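## Task

Take the medium-diameter tube off the rack and push it along the cold saw's rollers until it meets the length stop, leaving it at rest lying along those rollers. The length stop has to stay at its set position, the two remaining tubes must still sit between their rack pins, and none of the three tubes may be bent.

## Robot and tools

Robot: two six-joint arms, left_arm and right_arm, each on its own carriage (left_rail, right_rail) sharing one floor track. Each arm ends in a five-jointed-finger robot hand with index, middle, ring and thumb (16 motors); right_arm has a right hand, left_arm a mirrored left hand. Wrist cameras: cam_left_wrist and cam_right_wrist (672x504, fisheye).

Scene frame (used for all reported positions): table top is z = 0, +z up, +x the direction the arms face, +y toward the left arm's side. The track runs along y at x = 0 (y = 0 mid-track); the table starts at x = 0.31 m. left_rail is always the carriage on the +y side. Each arm base sits at x = 0, y = its carriage position, z = 0.03 m.

Hand point axes (right hand): +z along straight fingers toward tips, +x across the palm away from the thumb, +y out of the palm face. For the left hand +x points toward the thumb. A rigid mast near the wrist on the palm side can collide with things.

execute_actions(actions, cameras): runs a list of actions in sequence. Each action may hold rows, steps (1 to 450 control steps of 1/30 s, default 15, at least one per row), until, and rail commands. rows: up to 15 rows, one applied per control step. Each row is one flat list of 48 numbers in [-1, 1] covering both arms: left arm's 24 first, then right arm's 24. Per arm: dx, dy, dz, rx, ry, rz, then 16 hinge goals (index_mcp, index_abd, index_pip, index_dip, middle_mcp, middle_abd, middle_pip, middle_dip, ring_mcp, ring_abd, ring_pip, ring_dip, thumb_cmc, thumb_axl, thumb_mcp, thumb_ipl), then current_limit and speed. The six pose numbers are an offset, not a pose: measured from that arm's Hand target as it stood when the action began, expressed in the Hand target's own axes; every row of the action counts from that same start. Scale: 1.0 = 0.6 m or 180 degrees; rx, ry, rz form a single rotation vector. All zeros re-requests the current Hand target. Hinge numbers are absolute goal angles scaled between each hinge's two end stops; moving toward -1 curls fingers toward the palm and swings the thumb in front of the palm. A zero hinge value is a real goal, so to leave a hand unchanged resend its reported hand_goal, hand_current_limit and hand_speed. current_limit maps -1..+1 to 0..550 mA (start +0.4); speed sets hinge rate as (speed+1)/2 of 8.5 rad/s (start -0.6). For gentle motion, ramp offsets a little per row rather than jumping.

Rail commands inside an action: {"left_rail": {"position_m": ...}} with position_m an absolute y position in metres (left_rail -1.1 to 2, right_rail -2 to 1.1), speed_m_s 0.01 to 1, acceleration_factor 0.1 to 1; {"stop": true} brakes it. Then wait with e.g. {"steps": n, "until": {"left_rail": {"position_status": ["!=", "moving"]}}}. Keep carriages roughly 0.98 m or more apart. A drive carries its arm in its current pose; let it arrive before precise hand work. until can also be {"all": {"status": "ended"}} or {"any": ...}; it reads rails only.

move(target, speed, blend, stop_force, zero, blocking, cameras): straight-line hand paths. target is one 48-number row or a list of up to 15 rows, each an offset from the Hand targets at the move's start (not chained). speed in m/s, 0.002 to 3.2 (default 0.25). blend in metres rounds corners of a list. stop_force in N (4 to 120) ends an arm's path on felt resistance; zero (default true) re-zeroes first. blocking=false returns early; then use wait or stop before any rows or other move. Paths ignore obstacles and the other arm; avoid paths close to an arm's own base. The result adds a move: line (done, off_target, held, fault, etc.).

wait(seconds 0 to 10); stop() brakes a running move; zoom_image(camera, region [x0,y0,x1,y1] pixels, at most 504 each side); zero_wrist_force(arm); finished_scene(scene 1 or 2) ends the scene irreversibly.

Results: per arm end_effector_position (m), quaternion wxyz, velocities; Hand target (base for the next offsets); Joint positions (rail m, then six joints rad) and velocities; joint torques; wrist force and torque in the hand's own axes plus the peak since the last shown; hand_goal, hand_measured, hand_current_ma, hand_state (moving, goal, blocked, overload); rail position_m, position_status (moving, done, contact_stop, time_out, stopped, stopped_with_arm, stopped_for_other_arm, stopped_for_other_carriage) and position_answer (taken/not_taken). Messages such as pose unreachable, fault lines, MOTOR HOT, HAND FAULT may appear.

Cautions: slightly overshooting a firm contact can fault an arm; outside force near 150 N or joint torque at its limit (wrist joints 48 N m, elbow 133) halts the arm for 10 s. Do not let the two arms or hands press each other. Hinge motors pulling 495 mA or more for 5 s shut down; avoid gripping near full current for long. Avoid sustained stretched poses (heating). Never drop, fling or release a moving tube, never let anything leave the table, do not bend tubes, do not shift the saw's length stop, and do not disturb the other rack tubes.

Each tool is called after "Request:" by a JSON object that holds its "fn" and its "kwargs".

## Session

Request:
{"fn": "execute_actions", "kwargs": {"actions": []}}

Scene clock: 0.00 s.
left_arm: end_effector_position=(+0.7264, +1.0901, +0.5548) hand_goal=(+0.754, +0.000, +0.576, +0.696, +0.754, +0.000, +0.576, +0.696, +0.754, +0.000, +0.576, +0.696, +0.714, +0.678, +0.226, +0.168) hand_measured=(+0.754, +0.000, +0.576, +0.696, +0.754, +0.000, +0.576, +0.696, +0.754, +0.000, +0.576, +0.696, +0.714, +0.678, +0.226, +0.168) hand_current_ma=(+0, +0, +0, +0, +0, +0, +0, +0, +0, +0, +0, +0, +0, +0, +0, +0) hand_state=(goal, goal, goal, goal, goal, goal, goal, goal, goal, goal, goal, goal, goal, goal, goal, goal) hand_current_limit=0.40 hand_speed=-0.60 end_effector_quat_wxyz=(-0.010, +0.999, +0.000, -0.034) | right_arm: end_effector_position=(+0.7265, -0.7844, +0.5582) hand_goal=(+0.754, +0.000, +0.576, +0.696, +0.754, +0.000, +0.576, +0.696, +0.754, +0.000, +0.576, +0.696, +0.714, +0.678, +0.226, +0.168) hand_measured=(+0.754, +0.000, +0.576, +0.696, +0.754, +0.000, +0.576, +0.696, +0.754, +0.000, +0.576, +0.696, +0.714, +0.678, +0.226, +0.168) hand_current_ma=(+0, +0, +0, +0, +0, +0, +0, +0, +0, +0, +0, +0, +0, +0, +0, +0) hand_state=(goal, goal, goal, goal, goal, goal, goal, goal, goal, goal, goal, goal, goal, goal, goal, goal) hand_current_limit=0.40 hand_speed=-0.60 end_effector_quat_wxyz=(-0.034, +0.000, +0.999, +0.010)
Joint positions: left_arm=[1.197 -0.281 -1.556 1.575 -1.518 -1.571 1.29] | right_arm=[-0.848 -0.281 -1.556 1.575 -1.518 -1.571 -1.851]
Joint velocities: within noise
Joint torques (N m): no reading
Wrist force (N): no reading
Wrist torque (N m): no reading
Wrist force, peak (N): no reading
Hand target: left_arm +0.7264, +1.0901, +0.5548; -0.010, +0.999, +0.000, -0.034 | right_arm +0.7265, -0.7844, +0.5582; -0.034, +0.000, +0.999, +0.010
left_rail: position_m=1.197 position_status=done
right_rail: position_m=-0.848 position_status=done

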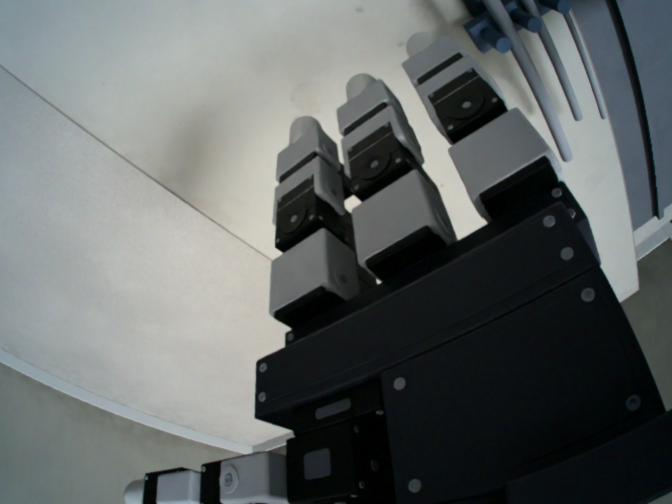

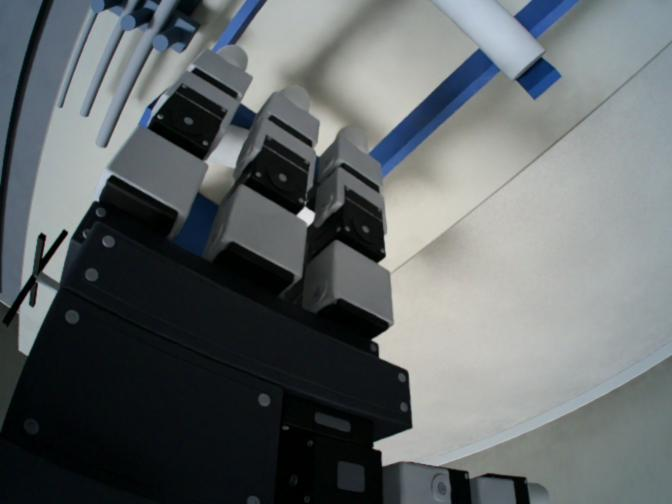

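Request:
{"fn": "move", "kwargs": {"target": [0,0,-0.35,0,0,0.5,0.754,0,0.576,0.696,0.754,0,0.576,0.696,0.754,0,0.576,0.696,0.714,0.678,0.226,0.168,0.4,-0.6,0,0,-0.35,0,0,-0.5,0.754,0,0.576,0.696,0.754,0,0.576,0.696,0.754,0,0.576,0.696,0.714,0.678,0.226,0.168,0.4,-0.6], "speed": 0.5, "cameras": ["all"]}}

Scene clock: 26.37 s.
left_arm: end_effector_position=(+0.7407, +1.0859, +0.7643) hand_goal=(+0.754, +0.000, +0.576, +0.696, +0.754, +0.000, +0.576, +0.696, +0.754, +0.000, +0.576, +0.696, +0.714, +0.678, +0.226, +0.168) hand_measured=(+0.754, +0.000, +0.576, +0.696, +0.754, +0.000, +0.576, +0.696, +0.754, +0.000, +0.576, +0.696, +0.714, +0.678, +0.224, +0.168) hand_current_ma=(+0, +0, +0, +0, +0, +0, +0, +0, +0, +0, +0, +0, +0, +0, +0, +0) hand_state=(goal, goal, goal, goal, goal, goal, goal, goal, goal, goal, goal, goal, goal, goal, goal, goal) hand_current_limit=0.40 hand_speed=-0.60 end_effector_quat_wxyz=(+0.017, +0.707, -0.707, -0.031) | right_arm: end_effector_position=(+0.7409, -0.7885, +0.7676) hand_goal=(+0.754, +0.000, +0.576, +0.696, +0.754, +0.000, +0.576, +0.696, +0.754, +0.000, +0.576, +0.696, +0.714, +0.678, +0.226, +0.168) hand_measured=(+0.754, +0.000, +0.576, +0.696, +0.754, +0.000, +0.576, +0.696, +0.754, +0.000, +0.576, +0.696, +0.714, +0.678, +0.224, +0.168) hand_current_ma=(-1, +0, +1, +0, -1, +0, +1, +0, -1, +0, +1, +0, +0, -1, -6, +0) hand_state=(goal, goal, goal, goal, goal, goal, goal, goal, goal, goal, goal, goal, goal, goal, goal, goal) hand_current_limit=0.40 hand_speed=-0.60 end_effector_quat_wxyz=(+0.017, +0.707, -0.707, -0.031)
Joint positions: left_arm=[1.197 -0.317 -1.27 0.88 -1.109 -1.573 2.825] | right_arm=[-0.848 -0.17 -1.277 0.885 -1.107 -1.563 -3.312]
Joint torques (N m): left_arm=[-13.06 -44.6 -49.4 -1.73 -4.73 1.75] | right_arm=[18.24 -54.54 -54.05 -0.77 1.78 -3.42]
Wrist force (N): left_arm=[-0.3 -0.3 -0.2] | right_arm=[-0.5 0.8 0.1]
Wrist torque (N m): left_arm=[0.01 -0.02 -0.06] | right_arm=[0.12 0.12 0.30]
Wrist force, peak (N): left_arm=[-0.4 0.0 1.0] | right_arm=[-1.0 0.7 -0.8]
Hand target: left_arm +0.7408, +1.0859, +0.7643; +0.017, +0.707, -0.707, -0.031 | right_arm +0.7409, -0.7885, +0.7676; +0.017, +0.707, -0.707, -0.031
Off the commanded pose: left_arm 0.000 m, 0 deg | right_arm 0.000 m, 0 deg.
left_rail: position_m=1.197 position_status=done
right_rail: position_m=-0.848 position_status=done
move: done
camera_calibration:
cam_left_wrist: T_world_to_cam=[[0.632206, 0.774082, 0.0333476, -1.37439], [0.550164, -0.478801, 0.684156, -0.453683], [0.54556, -0.414181, -0.728573, 0.727802], [0, 0, 0, 1]] pos_world=[0.721436, 1.14811, 0.88648]
cam_right_wrist: T_world_to_cam=[[-0.621976, 0.782183, 0.0365522, 1.08755], [0.587878, 0.435614, 0.681645, -0.655851], [0.517248, 0.445455, -0.73077, 0.655972], [0, 0, 0, 1]] pos_world=[0.72269, -0.857173, 0.886669]

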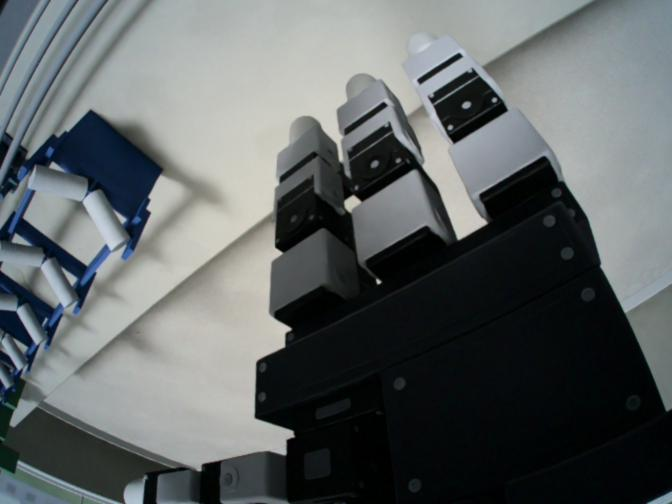

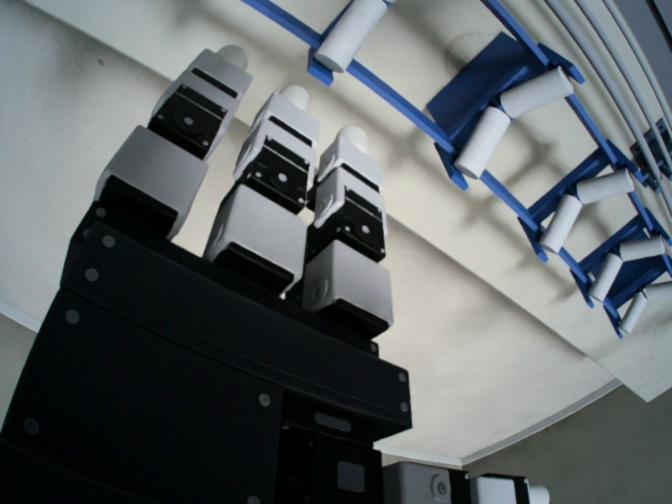

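Request:
{"fn": "move", "kwargs": {"target": [0,0,0,0,0,-0.82,0.754,0,0.576,0.696,0.754,0,0.576,0.696,0.754,0,0.576,0.696,0.714,0.678,0.226,0.168,0.4,-0.6,0,0,0,0,0,0.83,0.754,0,0.576,0.696,0.754,0,0.576,0.696,0.754,0,0.576,0.696,0.714,0.678,0.226,0.168,0.4,-0.6], "speed": 0.6, "cameras": ["all"]}}

Scene clock: 56.63 s.
left_arm: end_effector_position=(+0.7408, +1.0859, +0.7643) hand_goal=(+0.754, +0.000, +0.576, +0.696, +0.754, +0.000, +0.576, +0.696, +0.754, +0.000, +0.576, +0.696, +0.714, +0.678, +0.226, +0.168) hand_measured=(+0.754, +0.000, +0.576, +0.696, +0.754, +0.000, +0.576, +0.696, +0.754, +0.000, +0.576, +0.696, +0.714, +0.678, +0.224, +0.168) hand_current_ma=(+0, +0, +0, +0, +0, +0, +0, +0, +0, +0, +0, +0, +0, +0, +0, +0) hand_state=(goal, goal, goal, goal, goal, goal, goal, goal, goal, goal, goal, goal, goal, goal, goal, goal) hand_current_limit=0.40 hand_speed=-0.60 end_effector_quat_wxyz=(-0.025, +0.876, +0.481, -0.025) | right_arm: end_effector_position=(+0.7409, -0.7885, +0.7677) hand_goal=(+0.754, +0.000, +0.576, +0.696, +0.754, +0.000, +0.576, +0.696, +0.754, +0.000, +0.576, +0.696, +0.714, +0.678, +0.226, +0.168) hand_measured=(+0.754, +0.000, +0.576, +0.696, +0.754, +0.000, +0.576, +0.696, +0.754, +0.000, +0.576, +0.696, +0.714, +0.678, +0.224, +0.168) hand_current_ma=(-1, +0, +1, +0, -1, +0, +1, +0, -1, +0, +1, +0, +0, -1, -6, +0) hand_state=(goal, goal, goal, goal, goal, goal, goal, goal, goal, goal, goal, goal, goal, goal, goal, goal) hand_current_limit=0.40 hand_speed=-0.60 end_effector_quat_wxyz=(-0.035, +0.495, +0.868, -0.008)
Joint positions: left_arm=[1.197 -0.391 -1.566 1.206 -1.139 -1.579 0.176] | right_arm=[-0.848 -0.216 -1.575 1.21 -1.134 -1.566 -0.75]
Joint torques (N m): left_arm=[-13.44 -59.2 -38.07 -5.93 3.84 -1.86] | right_arm=[17.08 -30.98 -53.67 -1.12 -2.42 3.53]
Wrist force (N): left_arm=[0.1 0.4 0.3] | right_arm=[-0.3 0.6 -0.4]
Wrist torque (N m): left_arm=[0.00 -0.01 0.09] | right_arm=[0.12 0.09 -0.14]
Wrist force, peak (N): left_arm=[0.7 -0.2 -0.4] | right_arm=[-0.6 1.3 -0.1]
Hand target: left_arm +0.7408, +1.0859, +0.7643; -0.025, +0.876, +0.481, -0.025 | right_arm +0.7409, -0.7885, +0.7676; -0.035, +0.495, +0.868, -0.008
Off the commanded pose: left_arm 0.000 m, 0 deg | right_arm 0.000 m, 0 deg.
left_rail: position_m=1.197 position_status=done
right_rail: position_m=-0.848 position_status=done
move: done
camera_calibration:
cam_left_wrist: T_world_to_cam=[[-0.940317, -0.318515, 0.119799, 0.910867], [-0.123198, 0.64679, 0.752652, -1.22957], [-0.317216, 0.692973, -0.647428, 0.102621], [0, 0, 0, 1]] pos_world=[0.737576, 1.01428, 0.882756]
cam_right_wrist: T_world_to_cam=[[0.930351, -0.354786, -0.0925963, -0.859898], [-0.18683, -0.675971, 0.712852, -0.982366], [-0.315502, -0.645902, -0.695175, 0.385058], [0, 0, 0, 1]] pos_world=[0.737958, -0.720421, 0.88834]

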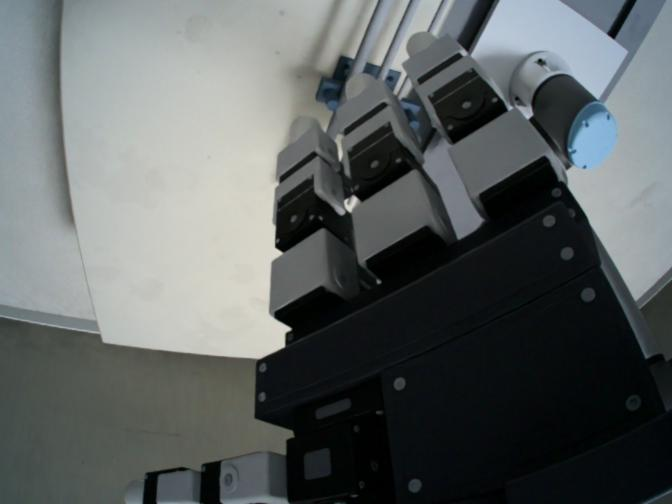

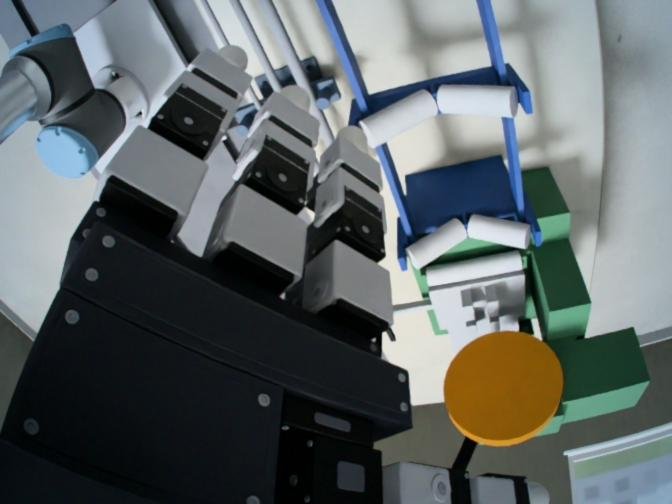

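Request:
{"fn": "zoom_image", "kwargs": {"camera": "cam_right_wrist", "region": [340, 60, 672, 504]}}

Request:
{"fn": "zoom_image", "kwargs": {"camera": "cam_left_wrist", "region": [280, 0, 480, 150]}}

Scaled by 1.135 from the camera's 672x504 image, which has a finer 960x720 frame.

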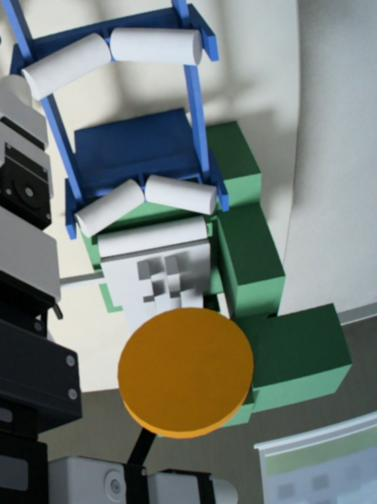

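Scaled by 2.520 from the camera's 672x504 image, which has a finer 960x720 frame.

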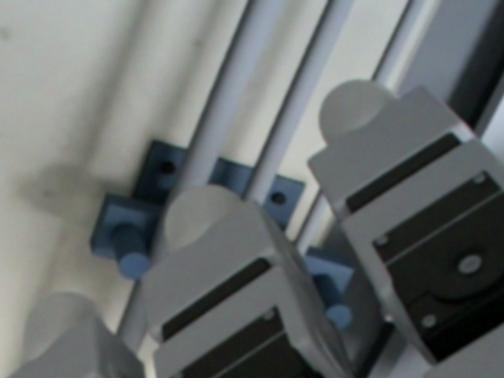

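Request:
{"fn": "execute_actions", "kwargs": {"actions": [{"right_rail":{"position_m":-1.4,"speed_m_s":0.5},"rows":[[0,0,0,0,0,-0.05,0.754,0,0.576,0.696,0.754,0,0.576,0.696,0.754,0,0.576,0.696,0.714,0.678,0.226,0.168,0.4,-0.6,0,0,0,0,0,0,0.754,0,0.576,0.696,0.754,0,0.576,0.696,0.754,0,0.576,0.696,0.714,0.678,0.226,0.168,0.4,-0.6],[0,0,0,0,0,-0.1,0.754,0,0.576,0.696,0.754,0,0.576,0.696,0.754,0,0.576,0.696,0.714,0.678,0.226,0.168,0.4,-0.6,0,0,0,0,0,0,0.754,0,0.576,0.696,0.754,0,0.576,0.696,0.754,0,0.576,0.696,0.714,0.678,0.226,0.168,0.4,-0.6],[0,0,0,0,0,-0.15,0.754,0,0.576,0.696,0.754,0,0.576,0.696,0.754,0,0.576,0.696,0.714,0.678,0.226,0.168,0.4,-0.6,0,0,0,0,0,0,0.754,0,0.576,0.696,0.754,0,0.576,0.696,0.754,0,0.576,0.696,0.714,0.678,0.226,0.168,0.4,-0.6]],"steps":120,"until":{"right_rail":{"position_status":["!=","moving"]}}}], "cameras": ["all"]}}

Scene clock: 82.53 s.
left_arm: end_effector_position=(+0.7408, +1.0859, +0.7643) hand_goal=(+0.754, +0.000, +0.576, +0.696, +0.754, +0.000, +0.576, +0.696, +0.754, +0.000, +0.576, +0.696, +0.714, +0.678, +0.226, +0.168) hand_measured=(+0.754, +0.000, +0.576, +0.696, +0.754, +0.000, +0.576, +0.696, +0.754, +0.000, +0.576, +0.696, +0.714, +0.678, +0.224, +0.168) hand_current_ma=(+0, +0, +0, +0, +0, +0, +0, +0, +0, +0, +0, +0, +0, +0, +0, +0) hand_state=(goal, goal, goal, goal, goal, goal, goal, goal, goal, goal, goal, goal, goal, goal, goal, goal) hand_current_limit=0.40 hand_speed=-0.60 end_effector_quat_wxyz=(-0.030, +0.739, +0.673, -0.019) | right_arm: end_effector_position=(+0.7409, -1.3406, +0.7676) hand_goal=(+0.754, +0.000, +0.576, +0.696, +0.754, +0.000, +0.576, +0.696, +0.754, +0.000, +0.576, +0.696, +0.714, +0.678, +0.226, +0.168) hand_measured=(+0.754, +0.000, +0.576, +0.696, +0.754, +0.000, +0.576, +0.696, +0.754, +0.000, +0.576, +0.696, +0.714, +0.678, +0.224, +0.168) hand_current_ma=(-1, +0, +1, +0, -1, +0, +1, +0, -1, +0, +1, +0, +0, -1, -6, +0) hand_state=(goal, goal, goal, goal, goal, goal, goal, goal, goal, goal, goal, goal, goal, goal, goal, goal) hand_current_limit=0.40 hand_speed=-0.60 end_effector_quat_wxyz=(-0.035, +0.495, +0.868, -0.008)
Joint positions: left_arm=[1.197 -0.449 -1.56 1.201 -1.141 -1.583 -0.354] | right_arm=[-1.4 -0.216 -1.575 1.21 -1.134 -1.566 -0.75]
Joint torques (N m): left_arm=[-13.35 -22.78 -51.01 -1.9 3.99 -1.98] | right_arm=[-9.62 -37.43 -52.91 -1.58 -1.2 3.03]
Wrist force (N): left_arm=[-0.2 0.4 0.3] | right_arm=[-0.6 0.6 -0.3]
Wrist torque (N m): left_arm=[-0.02 0.00 0.07] | right_arm=[0.12 0.11 -0.15]
Wrist force, peak (N): left_arm=[3.0 -0.4 0.5] | right_arm=[0.6 1.3 -0.6]
Hand target: left_arm +0.7408, +1.0859, +0.7643; -0.030, +0.739, +0.673, -0.019 | right_arm +0.7409, -1.3407, +0.7676; -0.035, +0.495, +0.868, -0.008
Off the commanded pose: left_arm 0.000 m, 0 deg | right_arm 0.000 m, 0 deg.
left_rail: position_m=1.197 position_status=done
right_rail: position_m=-1.400 speed_m_s=0.50 position_status=done
camera_calibration:
cam_left_wrist: T_world_to_cam=[[-0.693943, -0.713732, 0.0950243, 1.17648], [-0.404152, 0.495324, 0.76897, -0.869499], [-0.595907, 0.495217, -0.632183, 0.512133], [0, 0, 0, 1]] pos_world=[0.770181, 1.01676, 0.880587]
cam_right_wrist: T_world_to_cam=[[0.930236, -0.355059, -0.0927056, -1.05594], [-0.186909, -0.675844, 0.712952, -1.35544], [-0.315794, -0.645886, -0.695058, 0.0285879], [0, 0, 0, 1]] pos_world=[0.737958, -1.27252, 0.88834]

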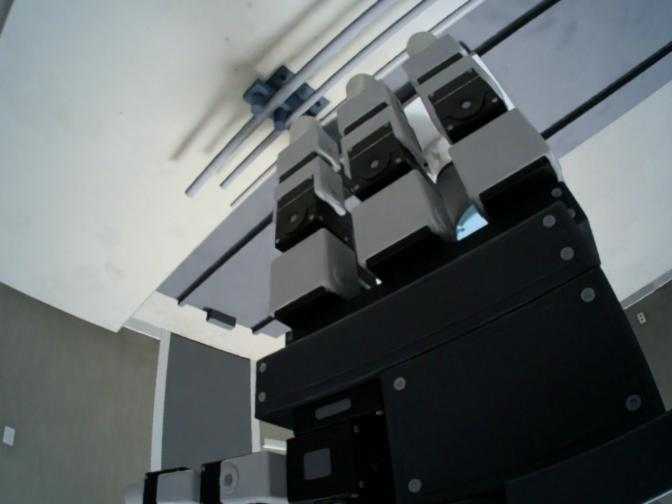

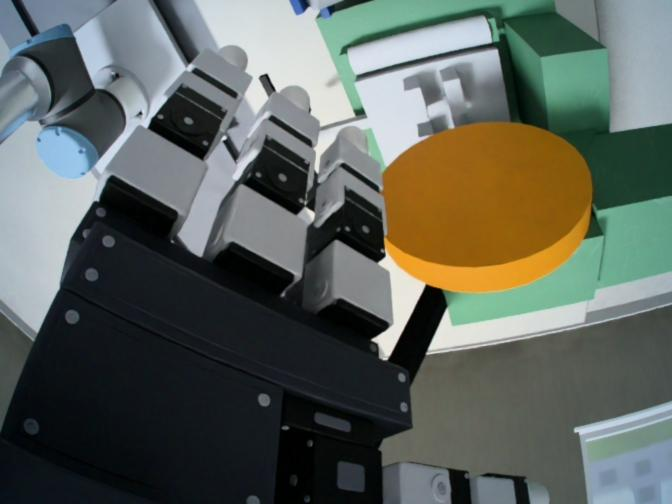

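Request:
{"fn": "zoom_image", "kwargs": {"camera": "cam_right_wrist", "region": [330, 0, 672, 350]}}

Request:
{"fn": "zoom_image", "kwargs": {"camera": "cam_left_wrist", "region": [160, 0, 480, 240]}}

Scaled by 1.440 from the camera's 672x504 image, which has a finer 960x720 frame.

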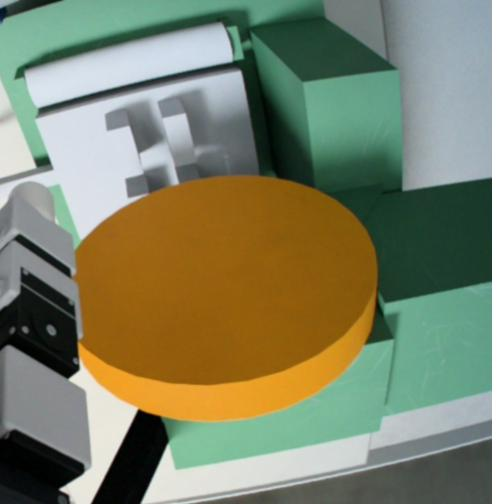

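Scaled by 1.575 from the camera's 672x504 image, which has a finer 960x720 frame.

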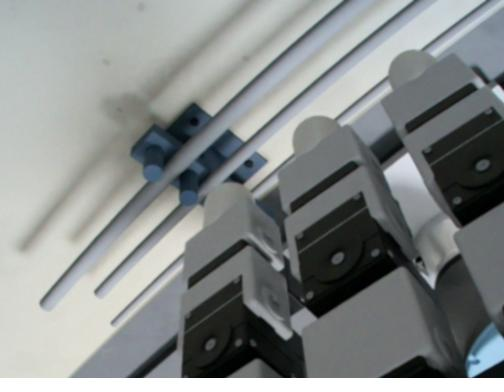

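Request:
{"fn": "move", "kwargs": {"target": [0,0,0,0,0,0,0.754,0,0.576,0.696,0.754,0,0.576,0.696,0.754,0,0.576,0.696,0.714,0.678,0.226,0.168,0.4,-0.6,0.282,0.126,0.46,0.152,-0.121,-0.003,0.754,0,0.576,0.696,0.754,0,0.576,0.696,0.754,0,0.576,0.696,0.714,0.678,0.226,0.168,0.4,-0.6], "speed": 0.4, "cameras": ["cam_right_wrist"]}}

Scene clock: 124.67 s.
left_arm: end_effector_position=(+0.7408, +1.0859, +0.7643) hand_goal=(+0.754, +0.000, +0.576, +0.696, +0.754, +0.000, +0.576, +0.696, +0.754, +0.000, +0.576, +0.696, +0.714, +0.678, +0.226, +0.168) hand_measured=(+0.754, +0.000, +0.576, +0.696, +0.754, +0.000, +0.576, +0.696, +0.754, +0.000, +0.576, +0.696, +0.714, +0.678, +0.224, +0.168) hand_current_ma=(+0, +0, +0, +0, +0, +0, +0, +0, +0, +0, +0, +0, +0, +0, +0, +0) hand_state=(goal, goal, goal, goal, goal, goal, goal, goal, goal, goal, goal, goal, goal, goal, goal, goal) hand_current_limit=0.40 hand_speed=-0.60 end_effector_quat_wxyz=(-0.030, +0.739, +0.673, -0.019) | right_arm: end_effector_position=(+0.7011, -1.1512, +0.4975) hand_goal=(+0.754, +0.000, +0.576, +0.696, +0.754, +0.000, +0.576, +0.696, +0.754, +0.000, +0.576, +0.696, +0.714, +0.678, +0.226, +0.168) hand_measured=(+0.750, +0.000, +0.576, +0.696, +0.750, +0.000, +0.576, +0.696, +0.750, +0.000, +0.576, +0.696, +0.712, +0.678, +0.224, +0.168) hand_current_ma=(-7, +0, +1, +0, -8, +0, +1, +0, -7, +0, +1, +0, -4, -1, -6, +0) hand_state=(goal, goal, goal, goal, goal, goal, goal, goal, goal, goal, goal, goal, goal, goal, goal, goal) hand_current_limit=0.40 hand_speed=-0.60 end_effector_quat_wxyz=(+0.013, +0.458, +0.835, -0.304)
Joint positions: left_arm=[1.197 -0.449 -1.56 1.201 -1.141 -1.583 -0.354] | right_arm=[-1.4 0.258 -1.447 1.506 -1.192 -2.023 -0.206]
Joint torques (N m): left_arm=[-12.46 -23.84 -50.7 -2 4.03 -1.78] | right_arm=[17.59 -45.71 -55.35 -0.23 -3.24 3.33]
Wrist force (N): left_arm=[-0.3 0.7 0.3] | right_arm=[0.4 0.8 -0.3]
Wrist torque (N m): left_arm=[0.01 0.02 0.06] | right_arm=[0.07 -0.04 -0.04]
Wrist force, peak (N): left_arm=[-0.1 0.8 0.5] | right_arm=[1.9 2.1 0.3]
Hand target: left_arm +0.7408, +1.0859, +0.7643; -0.030, +0.739, +0.673, -0.019 | right_arm +0.7011, -1.1512, +0.4974; +0.013, +0.459, +0.835, -0.305
Off the commanded pose: left_arm 0.000 m, 0 deg | right_arm 0.000 m, 0 deg.
left_rail: position_m=1.197 position_status=done
right_rail: position_m=-1.400 speed_m_s=0.50 position_status=done
move: done
camera_calibration:
cam_right_wrist: T_world_to_cam=[[0.929091, -0.358335, -0.0915739, -0.980233], [0.0261781, -0.183262, 0.982715, -0.7588], [-0.368924, -0.915429, -0.160887, -0.588272], [0, 0, 0, 1]] pos_world=[0.713562, -1.02883, 0.561275]
Images, in order (width x height): cam_right_wrist 672x504.

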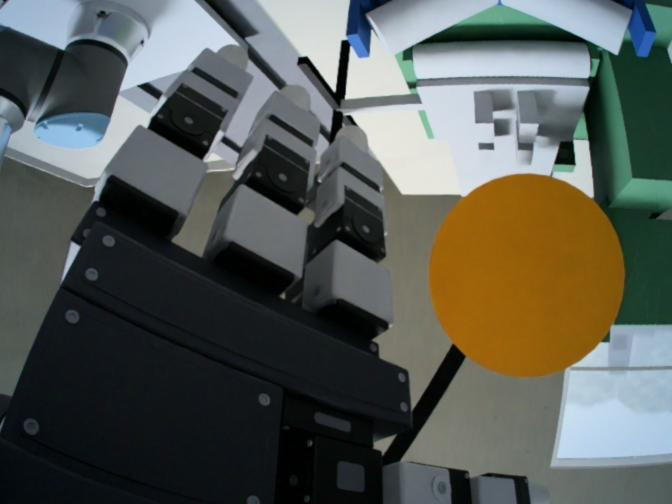

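Request:
{"fn": "zoom_image", "kwargs": {"camera": "cam_right_wrist", "region": [330, 0, 672, 220]}}

Scaled by 1.474 from the camera's 672x504 image, which has a finer 960x720 frame.

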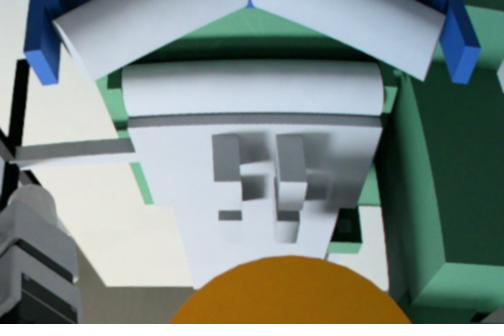

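Request:
{"fn": "move", "kwargs": {"target": [0,0,0,0,0,0,0.754,0,0.576,0.696,0.754,0,0.576,0.696,0.754,0,0.576,0.696,0.714,0.678,0.226,0.168,0.4,-0.6,-0.071,0.127,0.153,0,0,0,0.754,0,0.576,0.696,0.754,0,0.576,0.696,0.754,0,0.576,0.696,0.714,0.678,0.226,0.168,0.4,-0.6], "speed": 0.25, "cameras": ["cam_right_wrist"]}}

Request:
{"fn": "zoom_image", "kwargs": {"camera": "cam_right_wrist", "region": [350, 60, 672, 300]}}

Scene clock: 157.70 s.
left_arm: end_effector_position=(+0.7408, +1.0859, +0.7643) hand_goal=(+0.754, +0.000, +0.576, +0.696, +0.754, +0.000, +0.576, +0.696, +0.754, +0.000, +0.576, +0.696, +0.714, +0.678, +0.226, +0.168) hand_measured=(+0.754, +0.000, +0.576, +0.696, +0.754, +0.000, +0.576, +0.696, +0.754, +0.000, +0.576, +0.696, +0.714, +0.678, +0.224, +0.168) hand_current_ma=(+0, +0, +0, +0, +0, +0, +0, +0, +0, +0, +0, +0, +0, +0, +0, +0) hand_state=(goal, goal, goal, goal, goal, goal, goal, goal, goal, goal, goal, goal, goal, goal, goal, goal) hand_current_limit=0.40 hand_speed=-0.60 end_effector_quat_wxyz=(-0.030, +0.739, +0.673, -0.019) | right_arm: end_effector_position=(+0.7609, -1.2011, +0.3978) hand_goal=(+0.754, +0.000, +0.576, +0.696, +0.754, +0.000, +0.576, +0.696, +0.754, +0.000, +0.576, +0.696, +0.714, +0.678, +0.226, +0.168) hand_measured=(+0.750, +0.000, +0.576, +0.696, +0.750, +0.000, +0.576, +0.696, +0.750, +0.000, +0.576, +0.696, +0.712, +0.678, +0.224, +0.168) hand_current_ma=(-7, +0, +1, +0, -9, +0, +1, +0, -7, +0, +1, +0, -5, -1, -6, +0) hand_state=(goal, goal, goal, goal, goal, goal, goal, goal, goal, goal, goal, goal, goal, goal, goal, goal) hand_current_limit=0.40 hand_speed=-0.60 end_effector_quat_wxyz=(+0.013, +0.459, +0.835, -0.305)
Joint positions: left_arm=[1.197 -0.449 -1.56 1.201 -1.141 -1.583 -0.354] | right_arm=[-1.4 0.178 -1.37 1.6 -1.399 -2.056 -0.288]
Joint torques (N m): left_arm=[-13.91 -22.08 -50.37 -2.09 3.94 -1.89] | right_arm=[-15.5 -49.43 -29.82 -7.25 -3.43 -3.19]
Wrist force (N): left_arm=[0.1 0.7 0.3] | right_arm=[1.2 0.9 -0.5]
Wrist torque (N m): left_arm=[0.01 -0.04 0.10] | right_arm=[0.13 -0.12 0.38]
Wrist force, peak (N): left_arm=[-0.2 0.9 0.5] | right_arm=[0.4 1.8 0.6]
Hand target: left_arm +0.7408, +1.0859, +0.7643; -0.030, +0.739, +0.673, -0.019 | right_arm +0.7610, -1.2012, +0.3977; +0.013, +0.459, +0.835, -0.305
Off the commanded pose: left_arm 0.000 m, 0 deg | right_arm 0.000 m, 0 deg.
left_rail: position_m=1.197 position_status=done
right_rail: position_m=-1.400 speed_m_s=0.50 position_status=done
move: done
camera_calibration:
cam_right_wrist: T_world_to_cam=[[0.929047, -0.35845, -0.0915702, -1.06295], [0.026264, -0.182986, 0.982765, -0.671309], [-0.369028, -0.91544, -0.160589, -0.627871], [0, 0, 0, 1]] pos_world=[0.773462, -1.07863, 0.461575]
Images, in order (width x height): cam_right_wrist 672x504.

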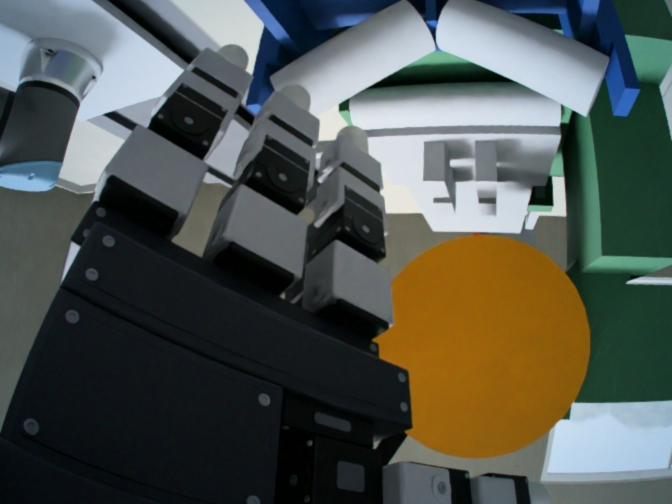

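Scaled by 1.565 from the camera's 672x504 image, which has a finer 960x720 frame.

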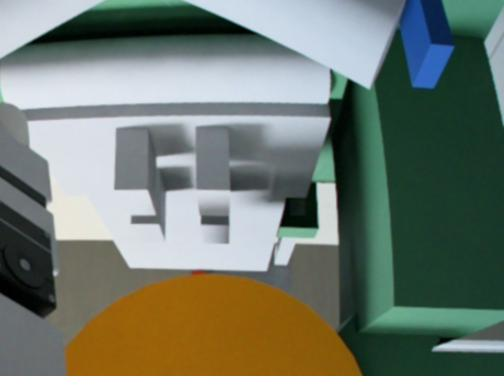

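Request:
{"fn": "move", "kwargs": {"target": [0.138,0.022,0.535,0,0,0,0.754,0,0.576,0.696,0.754,0,0.576,0.696,0.754,0,0.576,0.696,0.714,0.678,0.226,0.168,0.4,-0.6,-0.209,-0.735,-0.702,-0.152,0.121,0.003,0.754,0,0.576,0.696,0.754,0,0.576,0.696,0.754,0,0.576,0.696,0.714,0.678,0.226,0.168,0.4,-0.6], "speed": 0.4, "cameras": ["all"]}}

Request:
{"fn": "zoom_image", "kwargs": {"camera": "cam_right_wrist", "region": [380, 100, 640, 360]}}

Request:
{"fn": "zoom_image", "kwargs": {"camera": "cam_left_wrist", "region": [0, 0, 320, 240]}}

Scene clock: 209.40 s.
left_arm: end_effector_position=(+0.7397, +1.1735, +0.4443) hand_goal=(+0.754, +0.000, +0.576, +0.696, +0.754, +0.000, +0.576, +0.696, +0.754, +0.000, +0.576, +0.696, +0.714, +0.678, +0.226, +0.168) hand_measured=(+0.754, +0.000, +0.576, +0.696, +0.754, +0.000, +0.576, +0.696, +0.754, +0.000, +0.576, +0.696, +0.714, +0.678, +0.224, +0.168) hand_current_ma=(+0, +0, +0, +0, +0, +0, +0, +0, +0, +0, +0, +0, +0, +0, +0, +0) hand_state=(goal, goal, goal, goal, goal, goal, goal, goal, goal, goal, goal, goal, goal, goal, goal, goal) hand_current_limit=0.40 hand_speed=-0.60 end_effector_quat_wxyz=(-0.030, +0.739, +0.673, -0.019) | right_arm: end_effector_position=(+0.6011, -1.2508, +0.9973) hand_goal=(+0.754, +0.000, +0.576, +0.696, +0.754, +0.000, +0.576, +0.696, +0.754, +0.000, +0.576, +0.696, +0.714, +0.678, +0.226, +0.168) hand_measured=(+0.750, +0.000, +0.576, +0.696, +0.750, +0.000, +0.576, +0.696, +0.750, +0.000, +0.576, +0.696, +0.712, +0.678, +0.224, +0.168) hand_current_ma=(-8, +0, +1, +0, -10, +0, +1, +0, -8, +0, +1, +0, -5, -1, -6, +0) hand_state=(goal, goal, goal, goal, goal, goal, goal, goal, goal, goal, goal, goal, goal, goal, goal, goal) hand_current_limit=0.40 hand_speed=-0.60 end_effector_quat_wxyz=(-0.035, +0.495, +0.868, -0.008)
Joint positions: left_arm=[1.197 -0.326 -1.62 1.829 -1.708 -1.574 -0.232] | right_arm=[-1.4 -0.102 -1.526 0.664 -0.638 -1.558 -0.636]
Joint torques (N m): left_arm=[9.5 -20.13 -39.92 -6.03 4.13 2.03] | right_arm=[-16.36 -24.18 -42.85 -1.12 2.08 -3.23]
Wrist force (N): left_arm=[-0.4 0.2 0.3] | right_arm=[-0.1 0.8 -0.2]
Wrist torque (N m): left_arm=[-0.01 -0.04 -0.10] | right_arm=[0.08 0.07 0.33]
Wrist force, peak (N): left_arm=[0.1 0.3 1.2] | right_arm=[1.2 2.7 1.1]
Hand target: left_arm +0.7397, +1.1735, +0.4443; -0.030, +0.739, +0.673, -0.019 | right_arm +0.6011, -1.2508, +0.9973; -0.035, +0.495, +0.868, -0.008
Off the commanded pose: left_arm 0.000 m, 0 deg | right_arm 0.000 m, 0 deg.
left_rail: position_m=1.197 position_status=done
right_rail: position_m=-1.400 speed_m_s=0.50 position_status=done
move: done
camera_calibration:
cam_left_wrist: T_world_to_cam=[[-0.693943, -0.713732, 0.0950243, 1.26864], [-0.404152, 0.495324, 0.76897, -0.667173], [-0.595907, 0.495217, -0.632183, 0.265907], [0, 0, 0, 1]] pos_world=[0.769181, 1.10426, 0.560587]
cam_right_wrist: T_world_to_cam=[[0.930248, -0.355062, -0.0925745, -0.872939], [-0.187002, -0.675823, 0.712947, -1.4844], [-0.315704, -0.645906, -0.69508, 0.202069], [0, 0, 0, 1]] pos_world=[0.598258, -1.18262, 1.11794]

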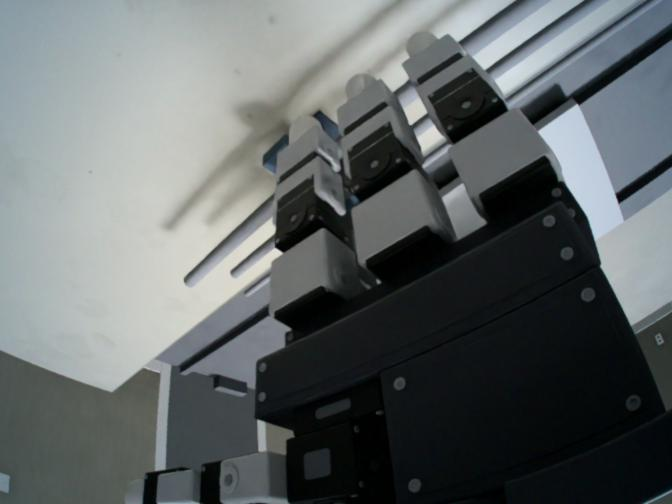

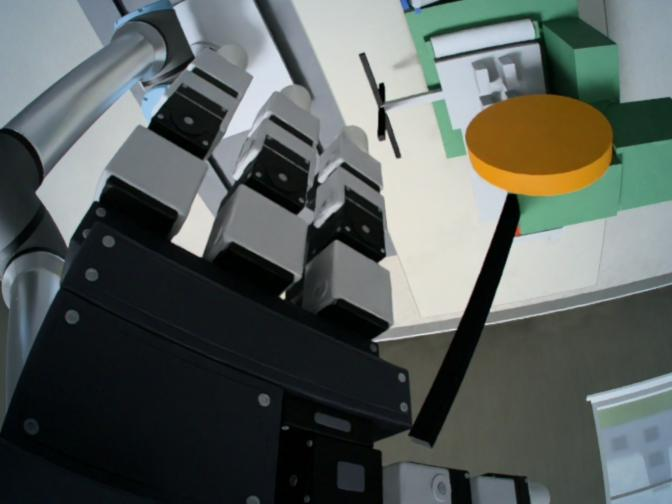

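Scaled by 1.938 from the camera's 672x504 image, which has a finer 960x720 frame.

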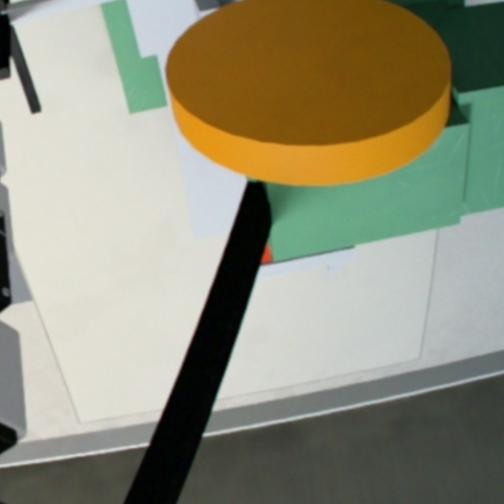

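Scaled by 1.575 from the camera's 672x504 image, which has a finer 960x720 frame.

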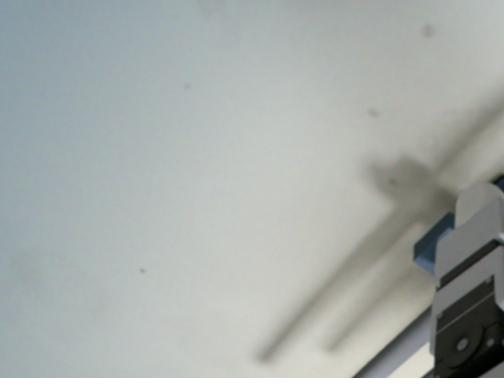

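Request:
{"fn": "execute_actions", "kwargs": {"actions": [{"right_rail":{"position_m":-1.0},"steps":150,"until":{"right_rail":{"position_status":["!=","moving"]}}}]}}

Request:
{"fn": "move", "kwargs": {"target": [0,0,0,0,0,-0.21,0.754,0,0.576,0.696,0.754,0,0.576,0.696,0.754,0,0.576,0.696,0.714,0.678,0.226,0.168,0.4,-0.6,-0.124,0.18,0.736,0,0,0.55,0.754,0,0.576,0.696,0.754,0,0.576,0.696,0.754,0,0.576,0.696,0.714,0.678,0.226,0.168,0.4,-0.6], "speed": 0.6, "cameras": ["all"]}}

Request:
{"fn": "zoom_image", "kwargs": {"camera": "cam_right_wrist", "region": [340, 0, 672, 300]}}

Request:
{"fn": "zoom_image", "kwargs": {"camera": "cam_left_wrist", "region": [0, 0, 332, 300]}}

Scene clock: 251.60 s.
left_arm: end_effector_position=(+0.7397, +1.1735, +0.4443) hand_goal=(+0.754, +0.000, +0.576, +0.696, +0.754, +0.000, +0.576, +0.696, +0.754, +0.000, +0.576, +0.696, +0.714, +0.678, +0.226, +0.168) hand_measured=(+0.754, +0.000, +0.576, +0.696, +0.754, +0.000, +0.576, +0.696, +0.754, +0.000, +0.576, +0.696, +0.714, +0.678, +0.224, +0.168) hand_current_ma=(+0, +0, +0, +0, +0, +0, +0, +0, +0, +0, +0, +0, +0, +0, +0, +0) hand_state=(goal, goal, goal, goal, goal, goal, goal, goal, goal, goal, goal, goal, goal, goal, goal, goal) hand_current_limit=0.40 hand_speed=-0.60 end_effector_quat_wxyz=(-0.030, +0.739, +0.673, -0.019) | right_arm: end_effector_position=(+0.6012, -0.8508, +0.9973) hand_goal=(+0.754, +0.000, +0.576, +0.696, +0.754, +0.000, +0.576, +0.696, +0.754, +0.000, +0.576, +0.696, +0.714, +0.678, +0.226, +0.168) hand_measured=(+0.750, +0.000, +0.576, +0.696, +0.750, +0.000, +0.576, +0.696, +0.750, +0.000, +0.576, +0.696, +0.712, +0.678, +0.224, +0.168) hand_current_ma=(-8, +0, +1, +0, -10, +0, +1, +0, -8, +0, +1, +0, -5, -1, -6, +0) hand_state=(goal, goal, goal, goal, goal, goal, goal, goal, goal, goal, goal, goal, goal, goal, goal, goal) hand_current_limit=0.40 hand_speed=-0.60 end_effector_quat_wxyz=(-0.035, +0.495, +0.868, -0.008)
Joint positions: left_arm=[1.197 -0.326 -1.62 1.829 -1.708 -1.574 -0.232] | right_arm=[-1 -0.102 -1.526 0.663 -0.638 -1.558 -0.636]
Joint torques (N m): left_arm=[9.99 -20.76 -40.24 -6.03 4.02 2.01] | right_arm=[6.36 -25.69 -40.93 -1.54 1.62 -3.56]
Wrist force (N): left_arm=[-0.1 0.3 0.3] | right_arm=[-0.2 0.7 0.0]
Wrist torque (N m): left_arm=[0.00 -0.09 -0.08] | right_arm=[0.06 0.07 0.32]
Wrist force, peak (N): left_arm=[-0.6 0.5 0.3] | right_arm=[0.6 1.4 -0.4]
Hand target: left_arm +0.7397, +1.1735, +0.4443; -0.030, +0.739, +0.673, -0.019 | right_arm +0.6011, -0.8508, +0.9973; -0.035, +0.495, +0.868, -0.008
Off the commanded pose: left_arm 0.000 m, 0 deg | right_arm 0.000 m, 0 deg.
left_rail: position_m=1.197 position_status=done
right_rail: position_m=-1.000 speed_m_s=0.50 position_status=done

Scene clock: 254.00 s.
left_arm: end_effector_position=(+0.7397, +1.1735, +0.4443) hand_goal=(+0.754, +0.000, +0.576, +0.696, +0.754, +0.000, +0.576, +0.696, +0.754, +0.000, +0.576, +0.696, +0.714, +0.678, +0.226, +0.168) hand_measured=(+0.754, +0.000, +0.576, +0.696, +0.754, +0.000, +0.576, +0.696, +0.754, +0.000, +0.576, +0.696, +0.714, +0.678, +0.224, +0.168) hand_current_ma=(+0, +0, +0, +0, +0, +0, +0, +0, +0, +0, +0, +0, +0, +0, +0, +0) hand_state=(goal, goal, goal, goal, goal, goal, goal, goal, goal, goal, goal, goal, goal, goal, goal, goal) hand_current_limit=0.40 hand_speed=-0.60 end_effector_quat_wxyz=(-0.035, +0.481, +0.876, -0.008) | right_arm: end_effector_position=(+0.7014, -0.8510, +0.5478) hand_goal=(+0.754, +0.000, +0.576, +0.696, +0.754, +0.000, +0.576, +0.696, +0.754, +0.000, +0.576, +0.696, +0.714, +0.678, +0.226, +0.168) hand_measured=(+0.750, +0.000, +0.576, +0.696, +0.750, +0.000, +0.576, +0.696, +0.750, +0.000, +0.576, +0.696, +0.712, +0.678, +0.224, +0.168) hand_current_ma=(-8, +0, +1, +0, -10, +0, +1, +0, -8, +0, +1, +0, -5, -1, -7, +0) hand_state=(goal, goal, goal, goal, goal, goal, goal, goal, goal, goal, goal, goal, goal, goal, goal, goal) hand_current_limit=0.40 hand_speed=-0.60 end_effector_quat_wxyz=(-0.016, +0.982, +0.187, -0.032)
Joint positions: left_arm=[1.197 -0.382 -1.565 1.78 -1.715 -1.578 -0.948] | right_arm=[-1 0.08 -1.516 1.548 -1.536 -1.546 1.273]
Joint torques (N m): left_arm=[-13.12 -23.19 -52.37 -5.88 3.92 -2] | right_arm=[17.75 -41.94 -34 -8.01 -2.24 3.01]
Wrist force (N): left_arm=[-0.5 -0.1 0.3] | right_arm=[-0.2 0.1 -0.3]
Wrist torque (N m): left_arm=[-0.07 -0.04 0.06] | right_arm=[0.11 0.06 -0.17]
Wrist force, peak (N): left_arm=[-1.2 -0.1 0.0] | right_arm=[1.0 1.0 1.4]
Hand target: left_arm +0.7397, +1.1735, +0.4443; -0.035, +0.481, +0.876, -0.008 | right_arm +0.7014, -0.8510, +0.5477; -0.016, +0.982, +0.187, -0.032
Off the commanded pose: left_arm 0.000 m, 0 deg | right_arm 0.000 m, 0 deg.
left_rail: position_m=1.197 position_status=done
right_rail: position_m=-1.000 speed_m_s=0.50 position_status=done
move: done
camera_calibration:
cam_left_wrist: T_world_to_cam=[[-0.112392, -0.992431, 0.0494781, 1.18577], [-0.620959, 0.109022, 0.776225, -0.0567523], [-0.775744, 0.0565173, -0.628512, 0.912125], [0, 0, 0, 1]] pos_world=[0.805605, 1.13143, 0.558664]
cam_right_wrist: T_world_to_cam=[[-0.498627, -0.866804, -0.00459241, -0.347326], [-0.566329, 0.321759, 0.758777, 0.214871], [-0.656234, 0.380948, -0.651334, 1.2682], [0, 0, 0, 1]] pos_world=[0.780737, -0.853319, 0.661387]

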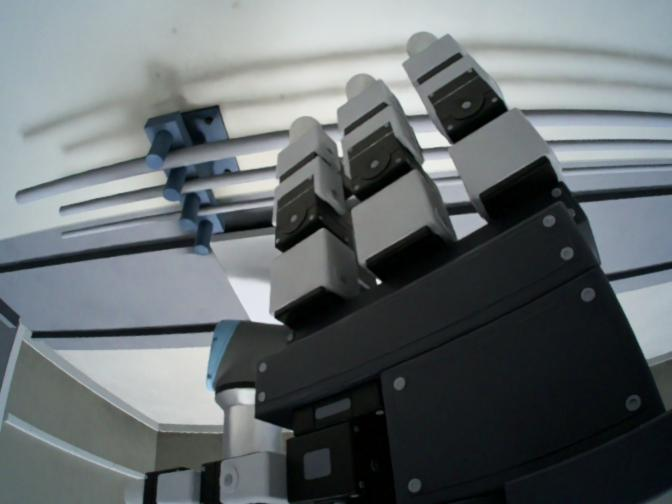

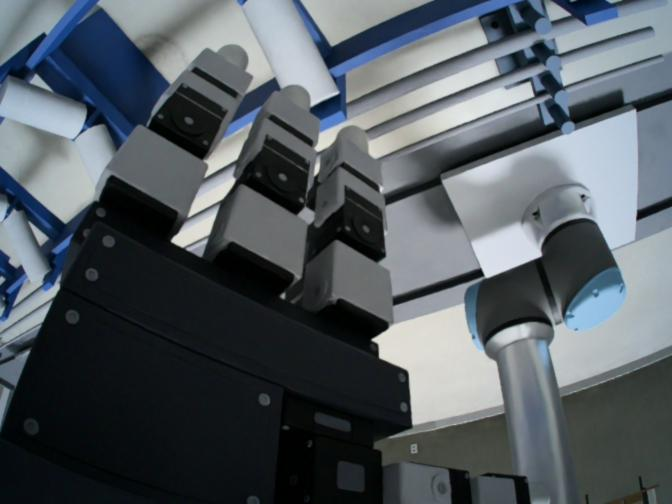

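Scaled by 1.518 from the camera's 672x504 image, which has a finer 960x720 frame.

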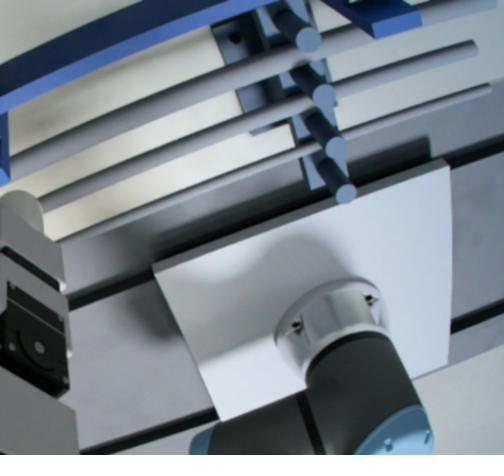

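Scaled by 1.518 from the camera's 672x504 image, which has a finer 960x720 frame.

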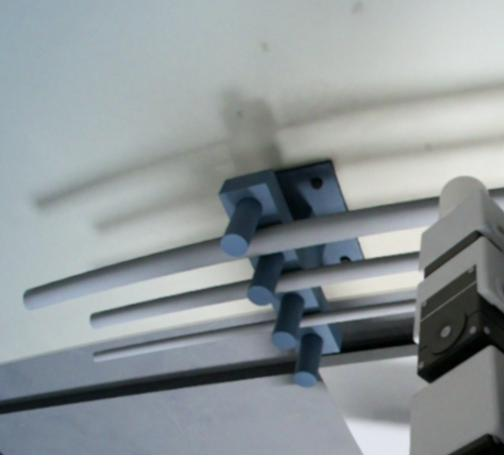

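Request:
{"fn": "execute_actions", "kwargs": {"actions": [{"right_rail":{"position_m":-0.8},"left_rail":{"position_m":1.35,"speed_m_s":0.5},"steps":150,"until":{"all":{"status":"ended"}}}]}}

Request:
{"fn": "move", "kwargs": {"target": [-0.318,-0.821,-0.0715,0.1079,-0.3425,-0.758,0.137,0,0.576,0.696,0.137,0,0.576,0.696,0.137,0,0.576,0.696,-0.571,0.678,-0.225,-0.157,0.4,-0.6,-0.229,-0.627,0.124,0.1725,0.2658,0.574,0.137,0,0.576,0.696,0.137,0,0.576,0.696,0.137,0,0.576,0.696,-0.571,0.678,-0.225,-0.157,0.4,-0.6], "speed": 0.4, "cameras": ["all"]}}

Scene clock: 436.43 s.
left_arm: end_effector_position=(+0.7397, +1.3269, +0.4443) hand_goal=(+0.754, +0.000, +0.576, +0.696, +0.754, +0.000, +0.576, +0.696, +0.754, +0.000, +0.576, +0.696, +0.714, +0.678, +0.226, +0.168) hand_measured=(+0.754, +0.000, +0.576, +0.696, +0.754, +0.000, +0.576, +0.696, +0.754, +0.000, +0.576, +0.696, +0.714, +0.678, +0.224, +0.168) hand_current_ma=(+0, +0, +0, +0, +0, +0, +0, +0, +0, +0, +0, +0, +0, +0, +0, +0) hand_state=(goal, goal, goal, goal, goal, goal, goal, goal, goal, goal, goal, goal, goal, goal, goal, goal) hand_current_limit=0.40 hand_speed=-0.60 end_effector_quat_wxyz=(-0.035, +0.481, +0.876, -0.008) | right_arm: end_effector_position=(+0.7014, -0.6510, +0.5477) hand_goal=(+0.754, +0.000, +0.576, +0.696, +0.754, +0.000, +0.576, +0.696, +0.754, +0.000, +0.576, +0.696, +0.714, +0.678, +0.226, +0.168) hand_measured=(+0.750, +0.000, +0.576, +0.696, +0.750, +0.000, +0.576, +0.696, +0.750, +0.000, +0.576, +0.696, +0.712, +0.678, +0.224, +0.168) hand_current_ma=(-8, +0, +1, +0, -10, +0, +1, +0, -8, +0, +1, +0, -5, -1, -7, +0) hand_state=(goal, goal, goal, goal, goal, goal, goal, goal, goal, goal, goal, goal, goal, goal, goal, goal) hand_current_limit=0.40 hand_speed=-0.60 end_effector_quat_wxyz=(-0.016, +0.982, +0.187, -0.032)
Joint positions: left_arm=[1.35 -0.382 -1.565 1.78 -1.715 -1.578 -0.948] | right_arm=[-0.8 0.08 -1.516 1.548 -1.536 -1.546 1.273]
Joint torques (N m): left_arm=[7.15 -34.6 -48.78 -5.01 3.61 -1.89] | right_arm=[6.77 -42.32 -33.24 -7.71 -1.03 3.36]
Wrist force (N): left_arm=[-0.5 -0.2 0.2] | right_arm=[0.0 0.3 -0.6]
Wrist torque (N m): left_arm=[-0.08 -0.04 0.06] | right_arm=[0.16 0.05 -0.14]
Wrist force, peak (N): left_arm=[-1.7 -0.7 0.4] | right_arm=[-0.7 1.3 -0.5]
Hand target: left_arm +0.7397, +1.3269, +0.4443; -0.035, +0.481, +0.876, -0.008 | right_arm +0.7014, -0.6510, +0.5477; -0.016, +0.982, +0.187, -0.032
Off the commanded pose: left_arm 0.000 m, 0 deg | right_arm 0.000 m, 0 deg.
left_rail: position_m=1.350 speed_m_s=0.50 position_status=done
right_rail: position_m=-0.800 speed_m_s=0.50 position_status=done

Scene clock: 440.70 s.
left_arm: end_effector_position=(+0.4294, +0.9009, +0.5002) hand_goal=(+0.138, +0.000, +0.576, +0.696, +0.138, +0.000, +0.576, +0.696, +0.138, +0.000, +0.576, +0.696, -0.570, +0.678, -0.224, -0.156) hand_measured=(+0.140, +0.000, +0.576, +0.696, +0.140, +0.000, +0.576, +0.696, +0.138, +0.000, +0.576, +0.696, -0.568, +0.678, -0.224, -0.154) hand_current_ma=(+0, +0, +0, +0, +0, +0, +0, +0, +0, +0, +0, +0, +0, +0, +0, +0) hand_state=(goal, goal, goal, goal, goal, goal, goal, goal, goal, goal, goal, goal, goal, goal, goal, goal) hand_current_limit=0.40 hand_speed=-0.60 end_effector_quat_wxyz=(-0.271, +0.653, -0.654, +0.271) | right_arm: end_effector_position=(+0.4309, -0.3506, +0.4976) hand_goal=(+0.138, +0.000, +0.576, +0.696, +0.138, +0.000, +0.576, +0.696, +0.138, +0.000, +0.576, +0.696, -0.570, +0.678, -0.224, -0.156) hand_measured=(+0.140, +0.000, +0.576, +0.696, +0.140, +0.000, +0.576, +0.696, +0.138, +0.000, +0.576, +0.696, -0.568, +0.678, -0.224, -0.154) hand_current_ma=(+2, +0, +1, +0, +2, +0, +1, +0, +1, +0, +1, +0, +4, -1, -1, +4) hand_state=(goal, goal, goal, goal, goal, goal, goal, goal, goal, goal, goal, goal, goal, goal, goal, goal) hand_current_limit=0.40 hand_speed=-0.60 end_effector_quat_wxyz=(-0.271, +0.653, -0.653, +0.270)
Joint positions: left_arm=[1.35 -1.269 -1.865 2.035 -2.031 -0.829 -4.296] | right_arm=[-0.8 0.598 -1.804 2.072 -2.53 -1.98 3.59]
Joint torques (N m): left_arm=[-13.13 -1.88 -53.37 -2.52 5.52 -1.54] | right_arm=[14.87 -14.37 -54.66 -1.37 -2.7 3.62]
Wrist force (N): left_arm=[0.2 2.0 -0.7] | right_arm=[-0.3 1.6 -0.1]
Wrist torque (N m): left_arm=[0.25 -0.07 0.00] | right_arm=[0.23 0.00 0.00]
Wrist force, peak (N): left_arm=[0.4 2.7 -1.1] | right_arm=[-1.3 2.0 -0.8]
Hand target: left_arm +0.4294, +0.9008, +0.5002; -0.271, +0.653, -0.653, +0.271 | right_arm +0.4309, -0.3506, +0.4977; -0.271, +0.653, -0.653, +0.270
Off the commanded pose: left_arm 0.000 m, 0 deg | right_arm 0.000 m, 0 deg.
left_rail: position_m=1.350 speed_m_s=0.50 position_status=done
right_rail: position_m=-0.800 speed_m_s=0.50 position_status=done
move: done
camera_calibration:
cam_left_wrist: T_world_to_cam=[[0.402097, 0.774498, 0.488334, -1.15461], [-0.162097, -0.464709, 0.8705, 0.00953531], [0.901134, -0.429183, -0.0613138, 0.155696], [0, 0, 0, 1]] pos_world=[0.325508, 0.965497, 0.565082]
cam_right_wrist: T_world_to_cam=[[-0.425563, 0.782002, -0.455377, 0.722274], [-0.121906, 0.44909, 0.885131, -0.27104], [0.89668, 0.432192, -0.0957851, -0.0602072], [0, 0, 0, 1]] pos_world=[0.328318, -0.417078, 0.563046]

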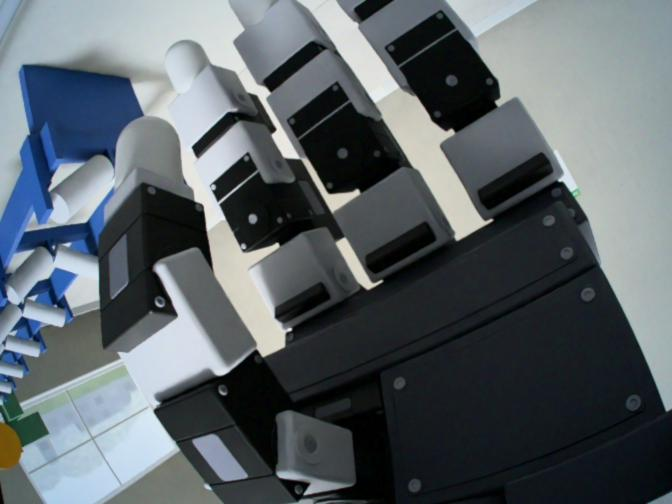

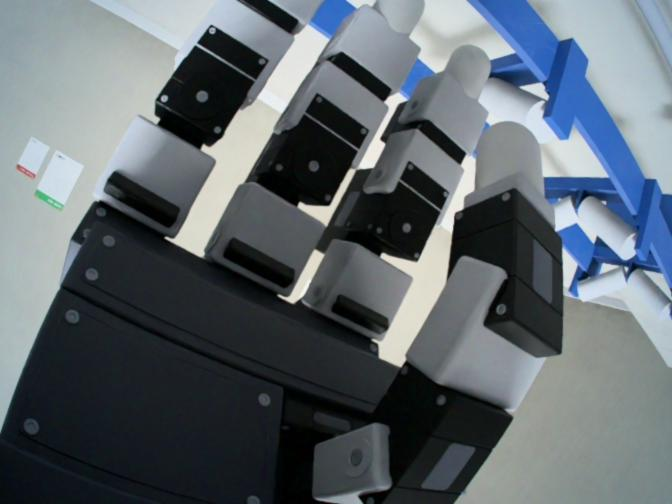

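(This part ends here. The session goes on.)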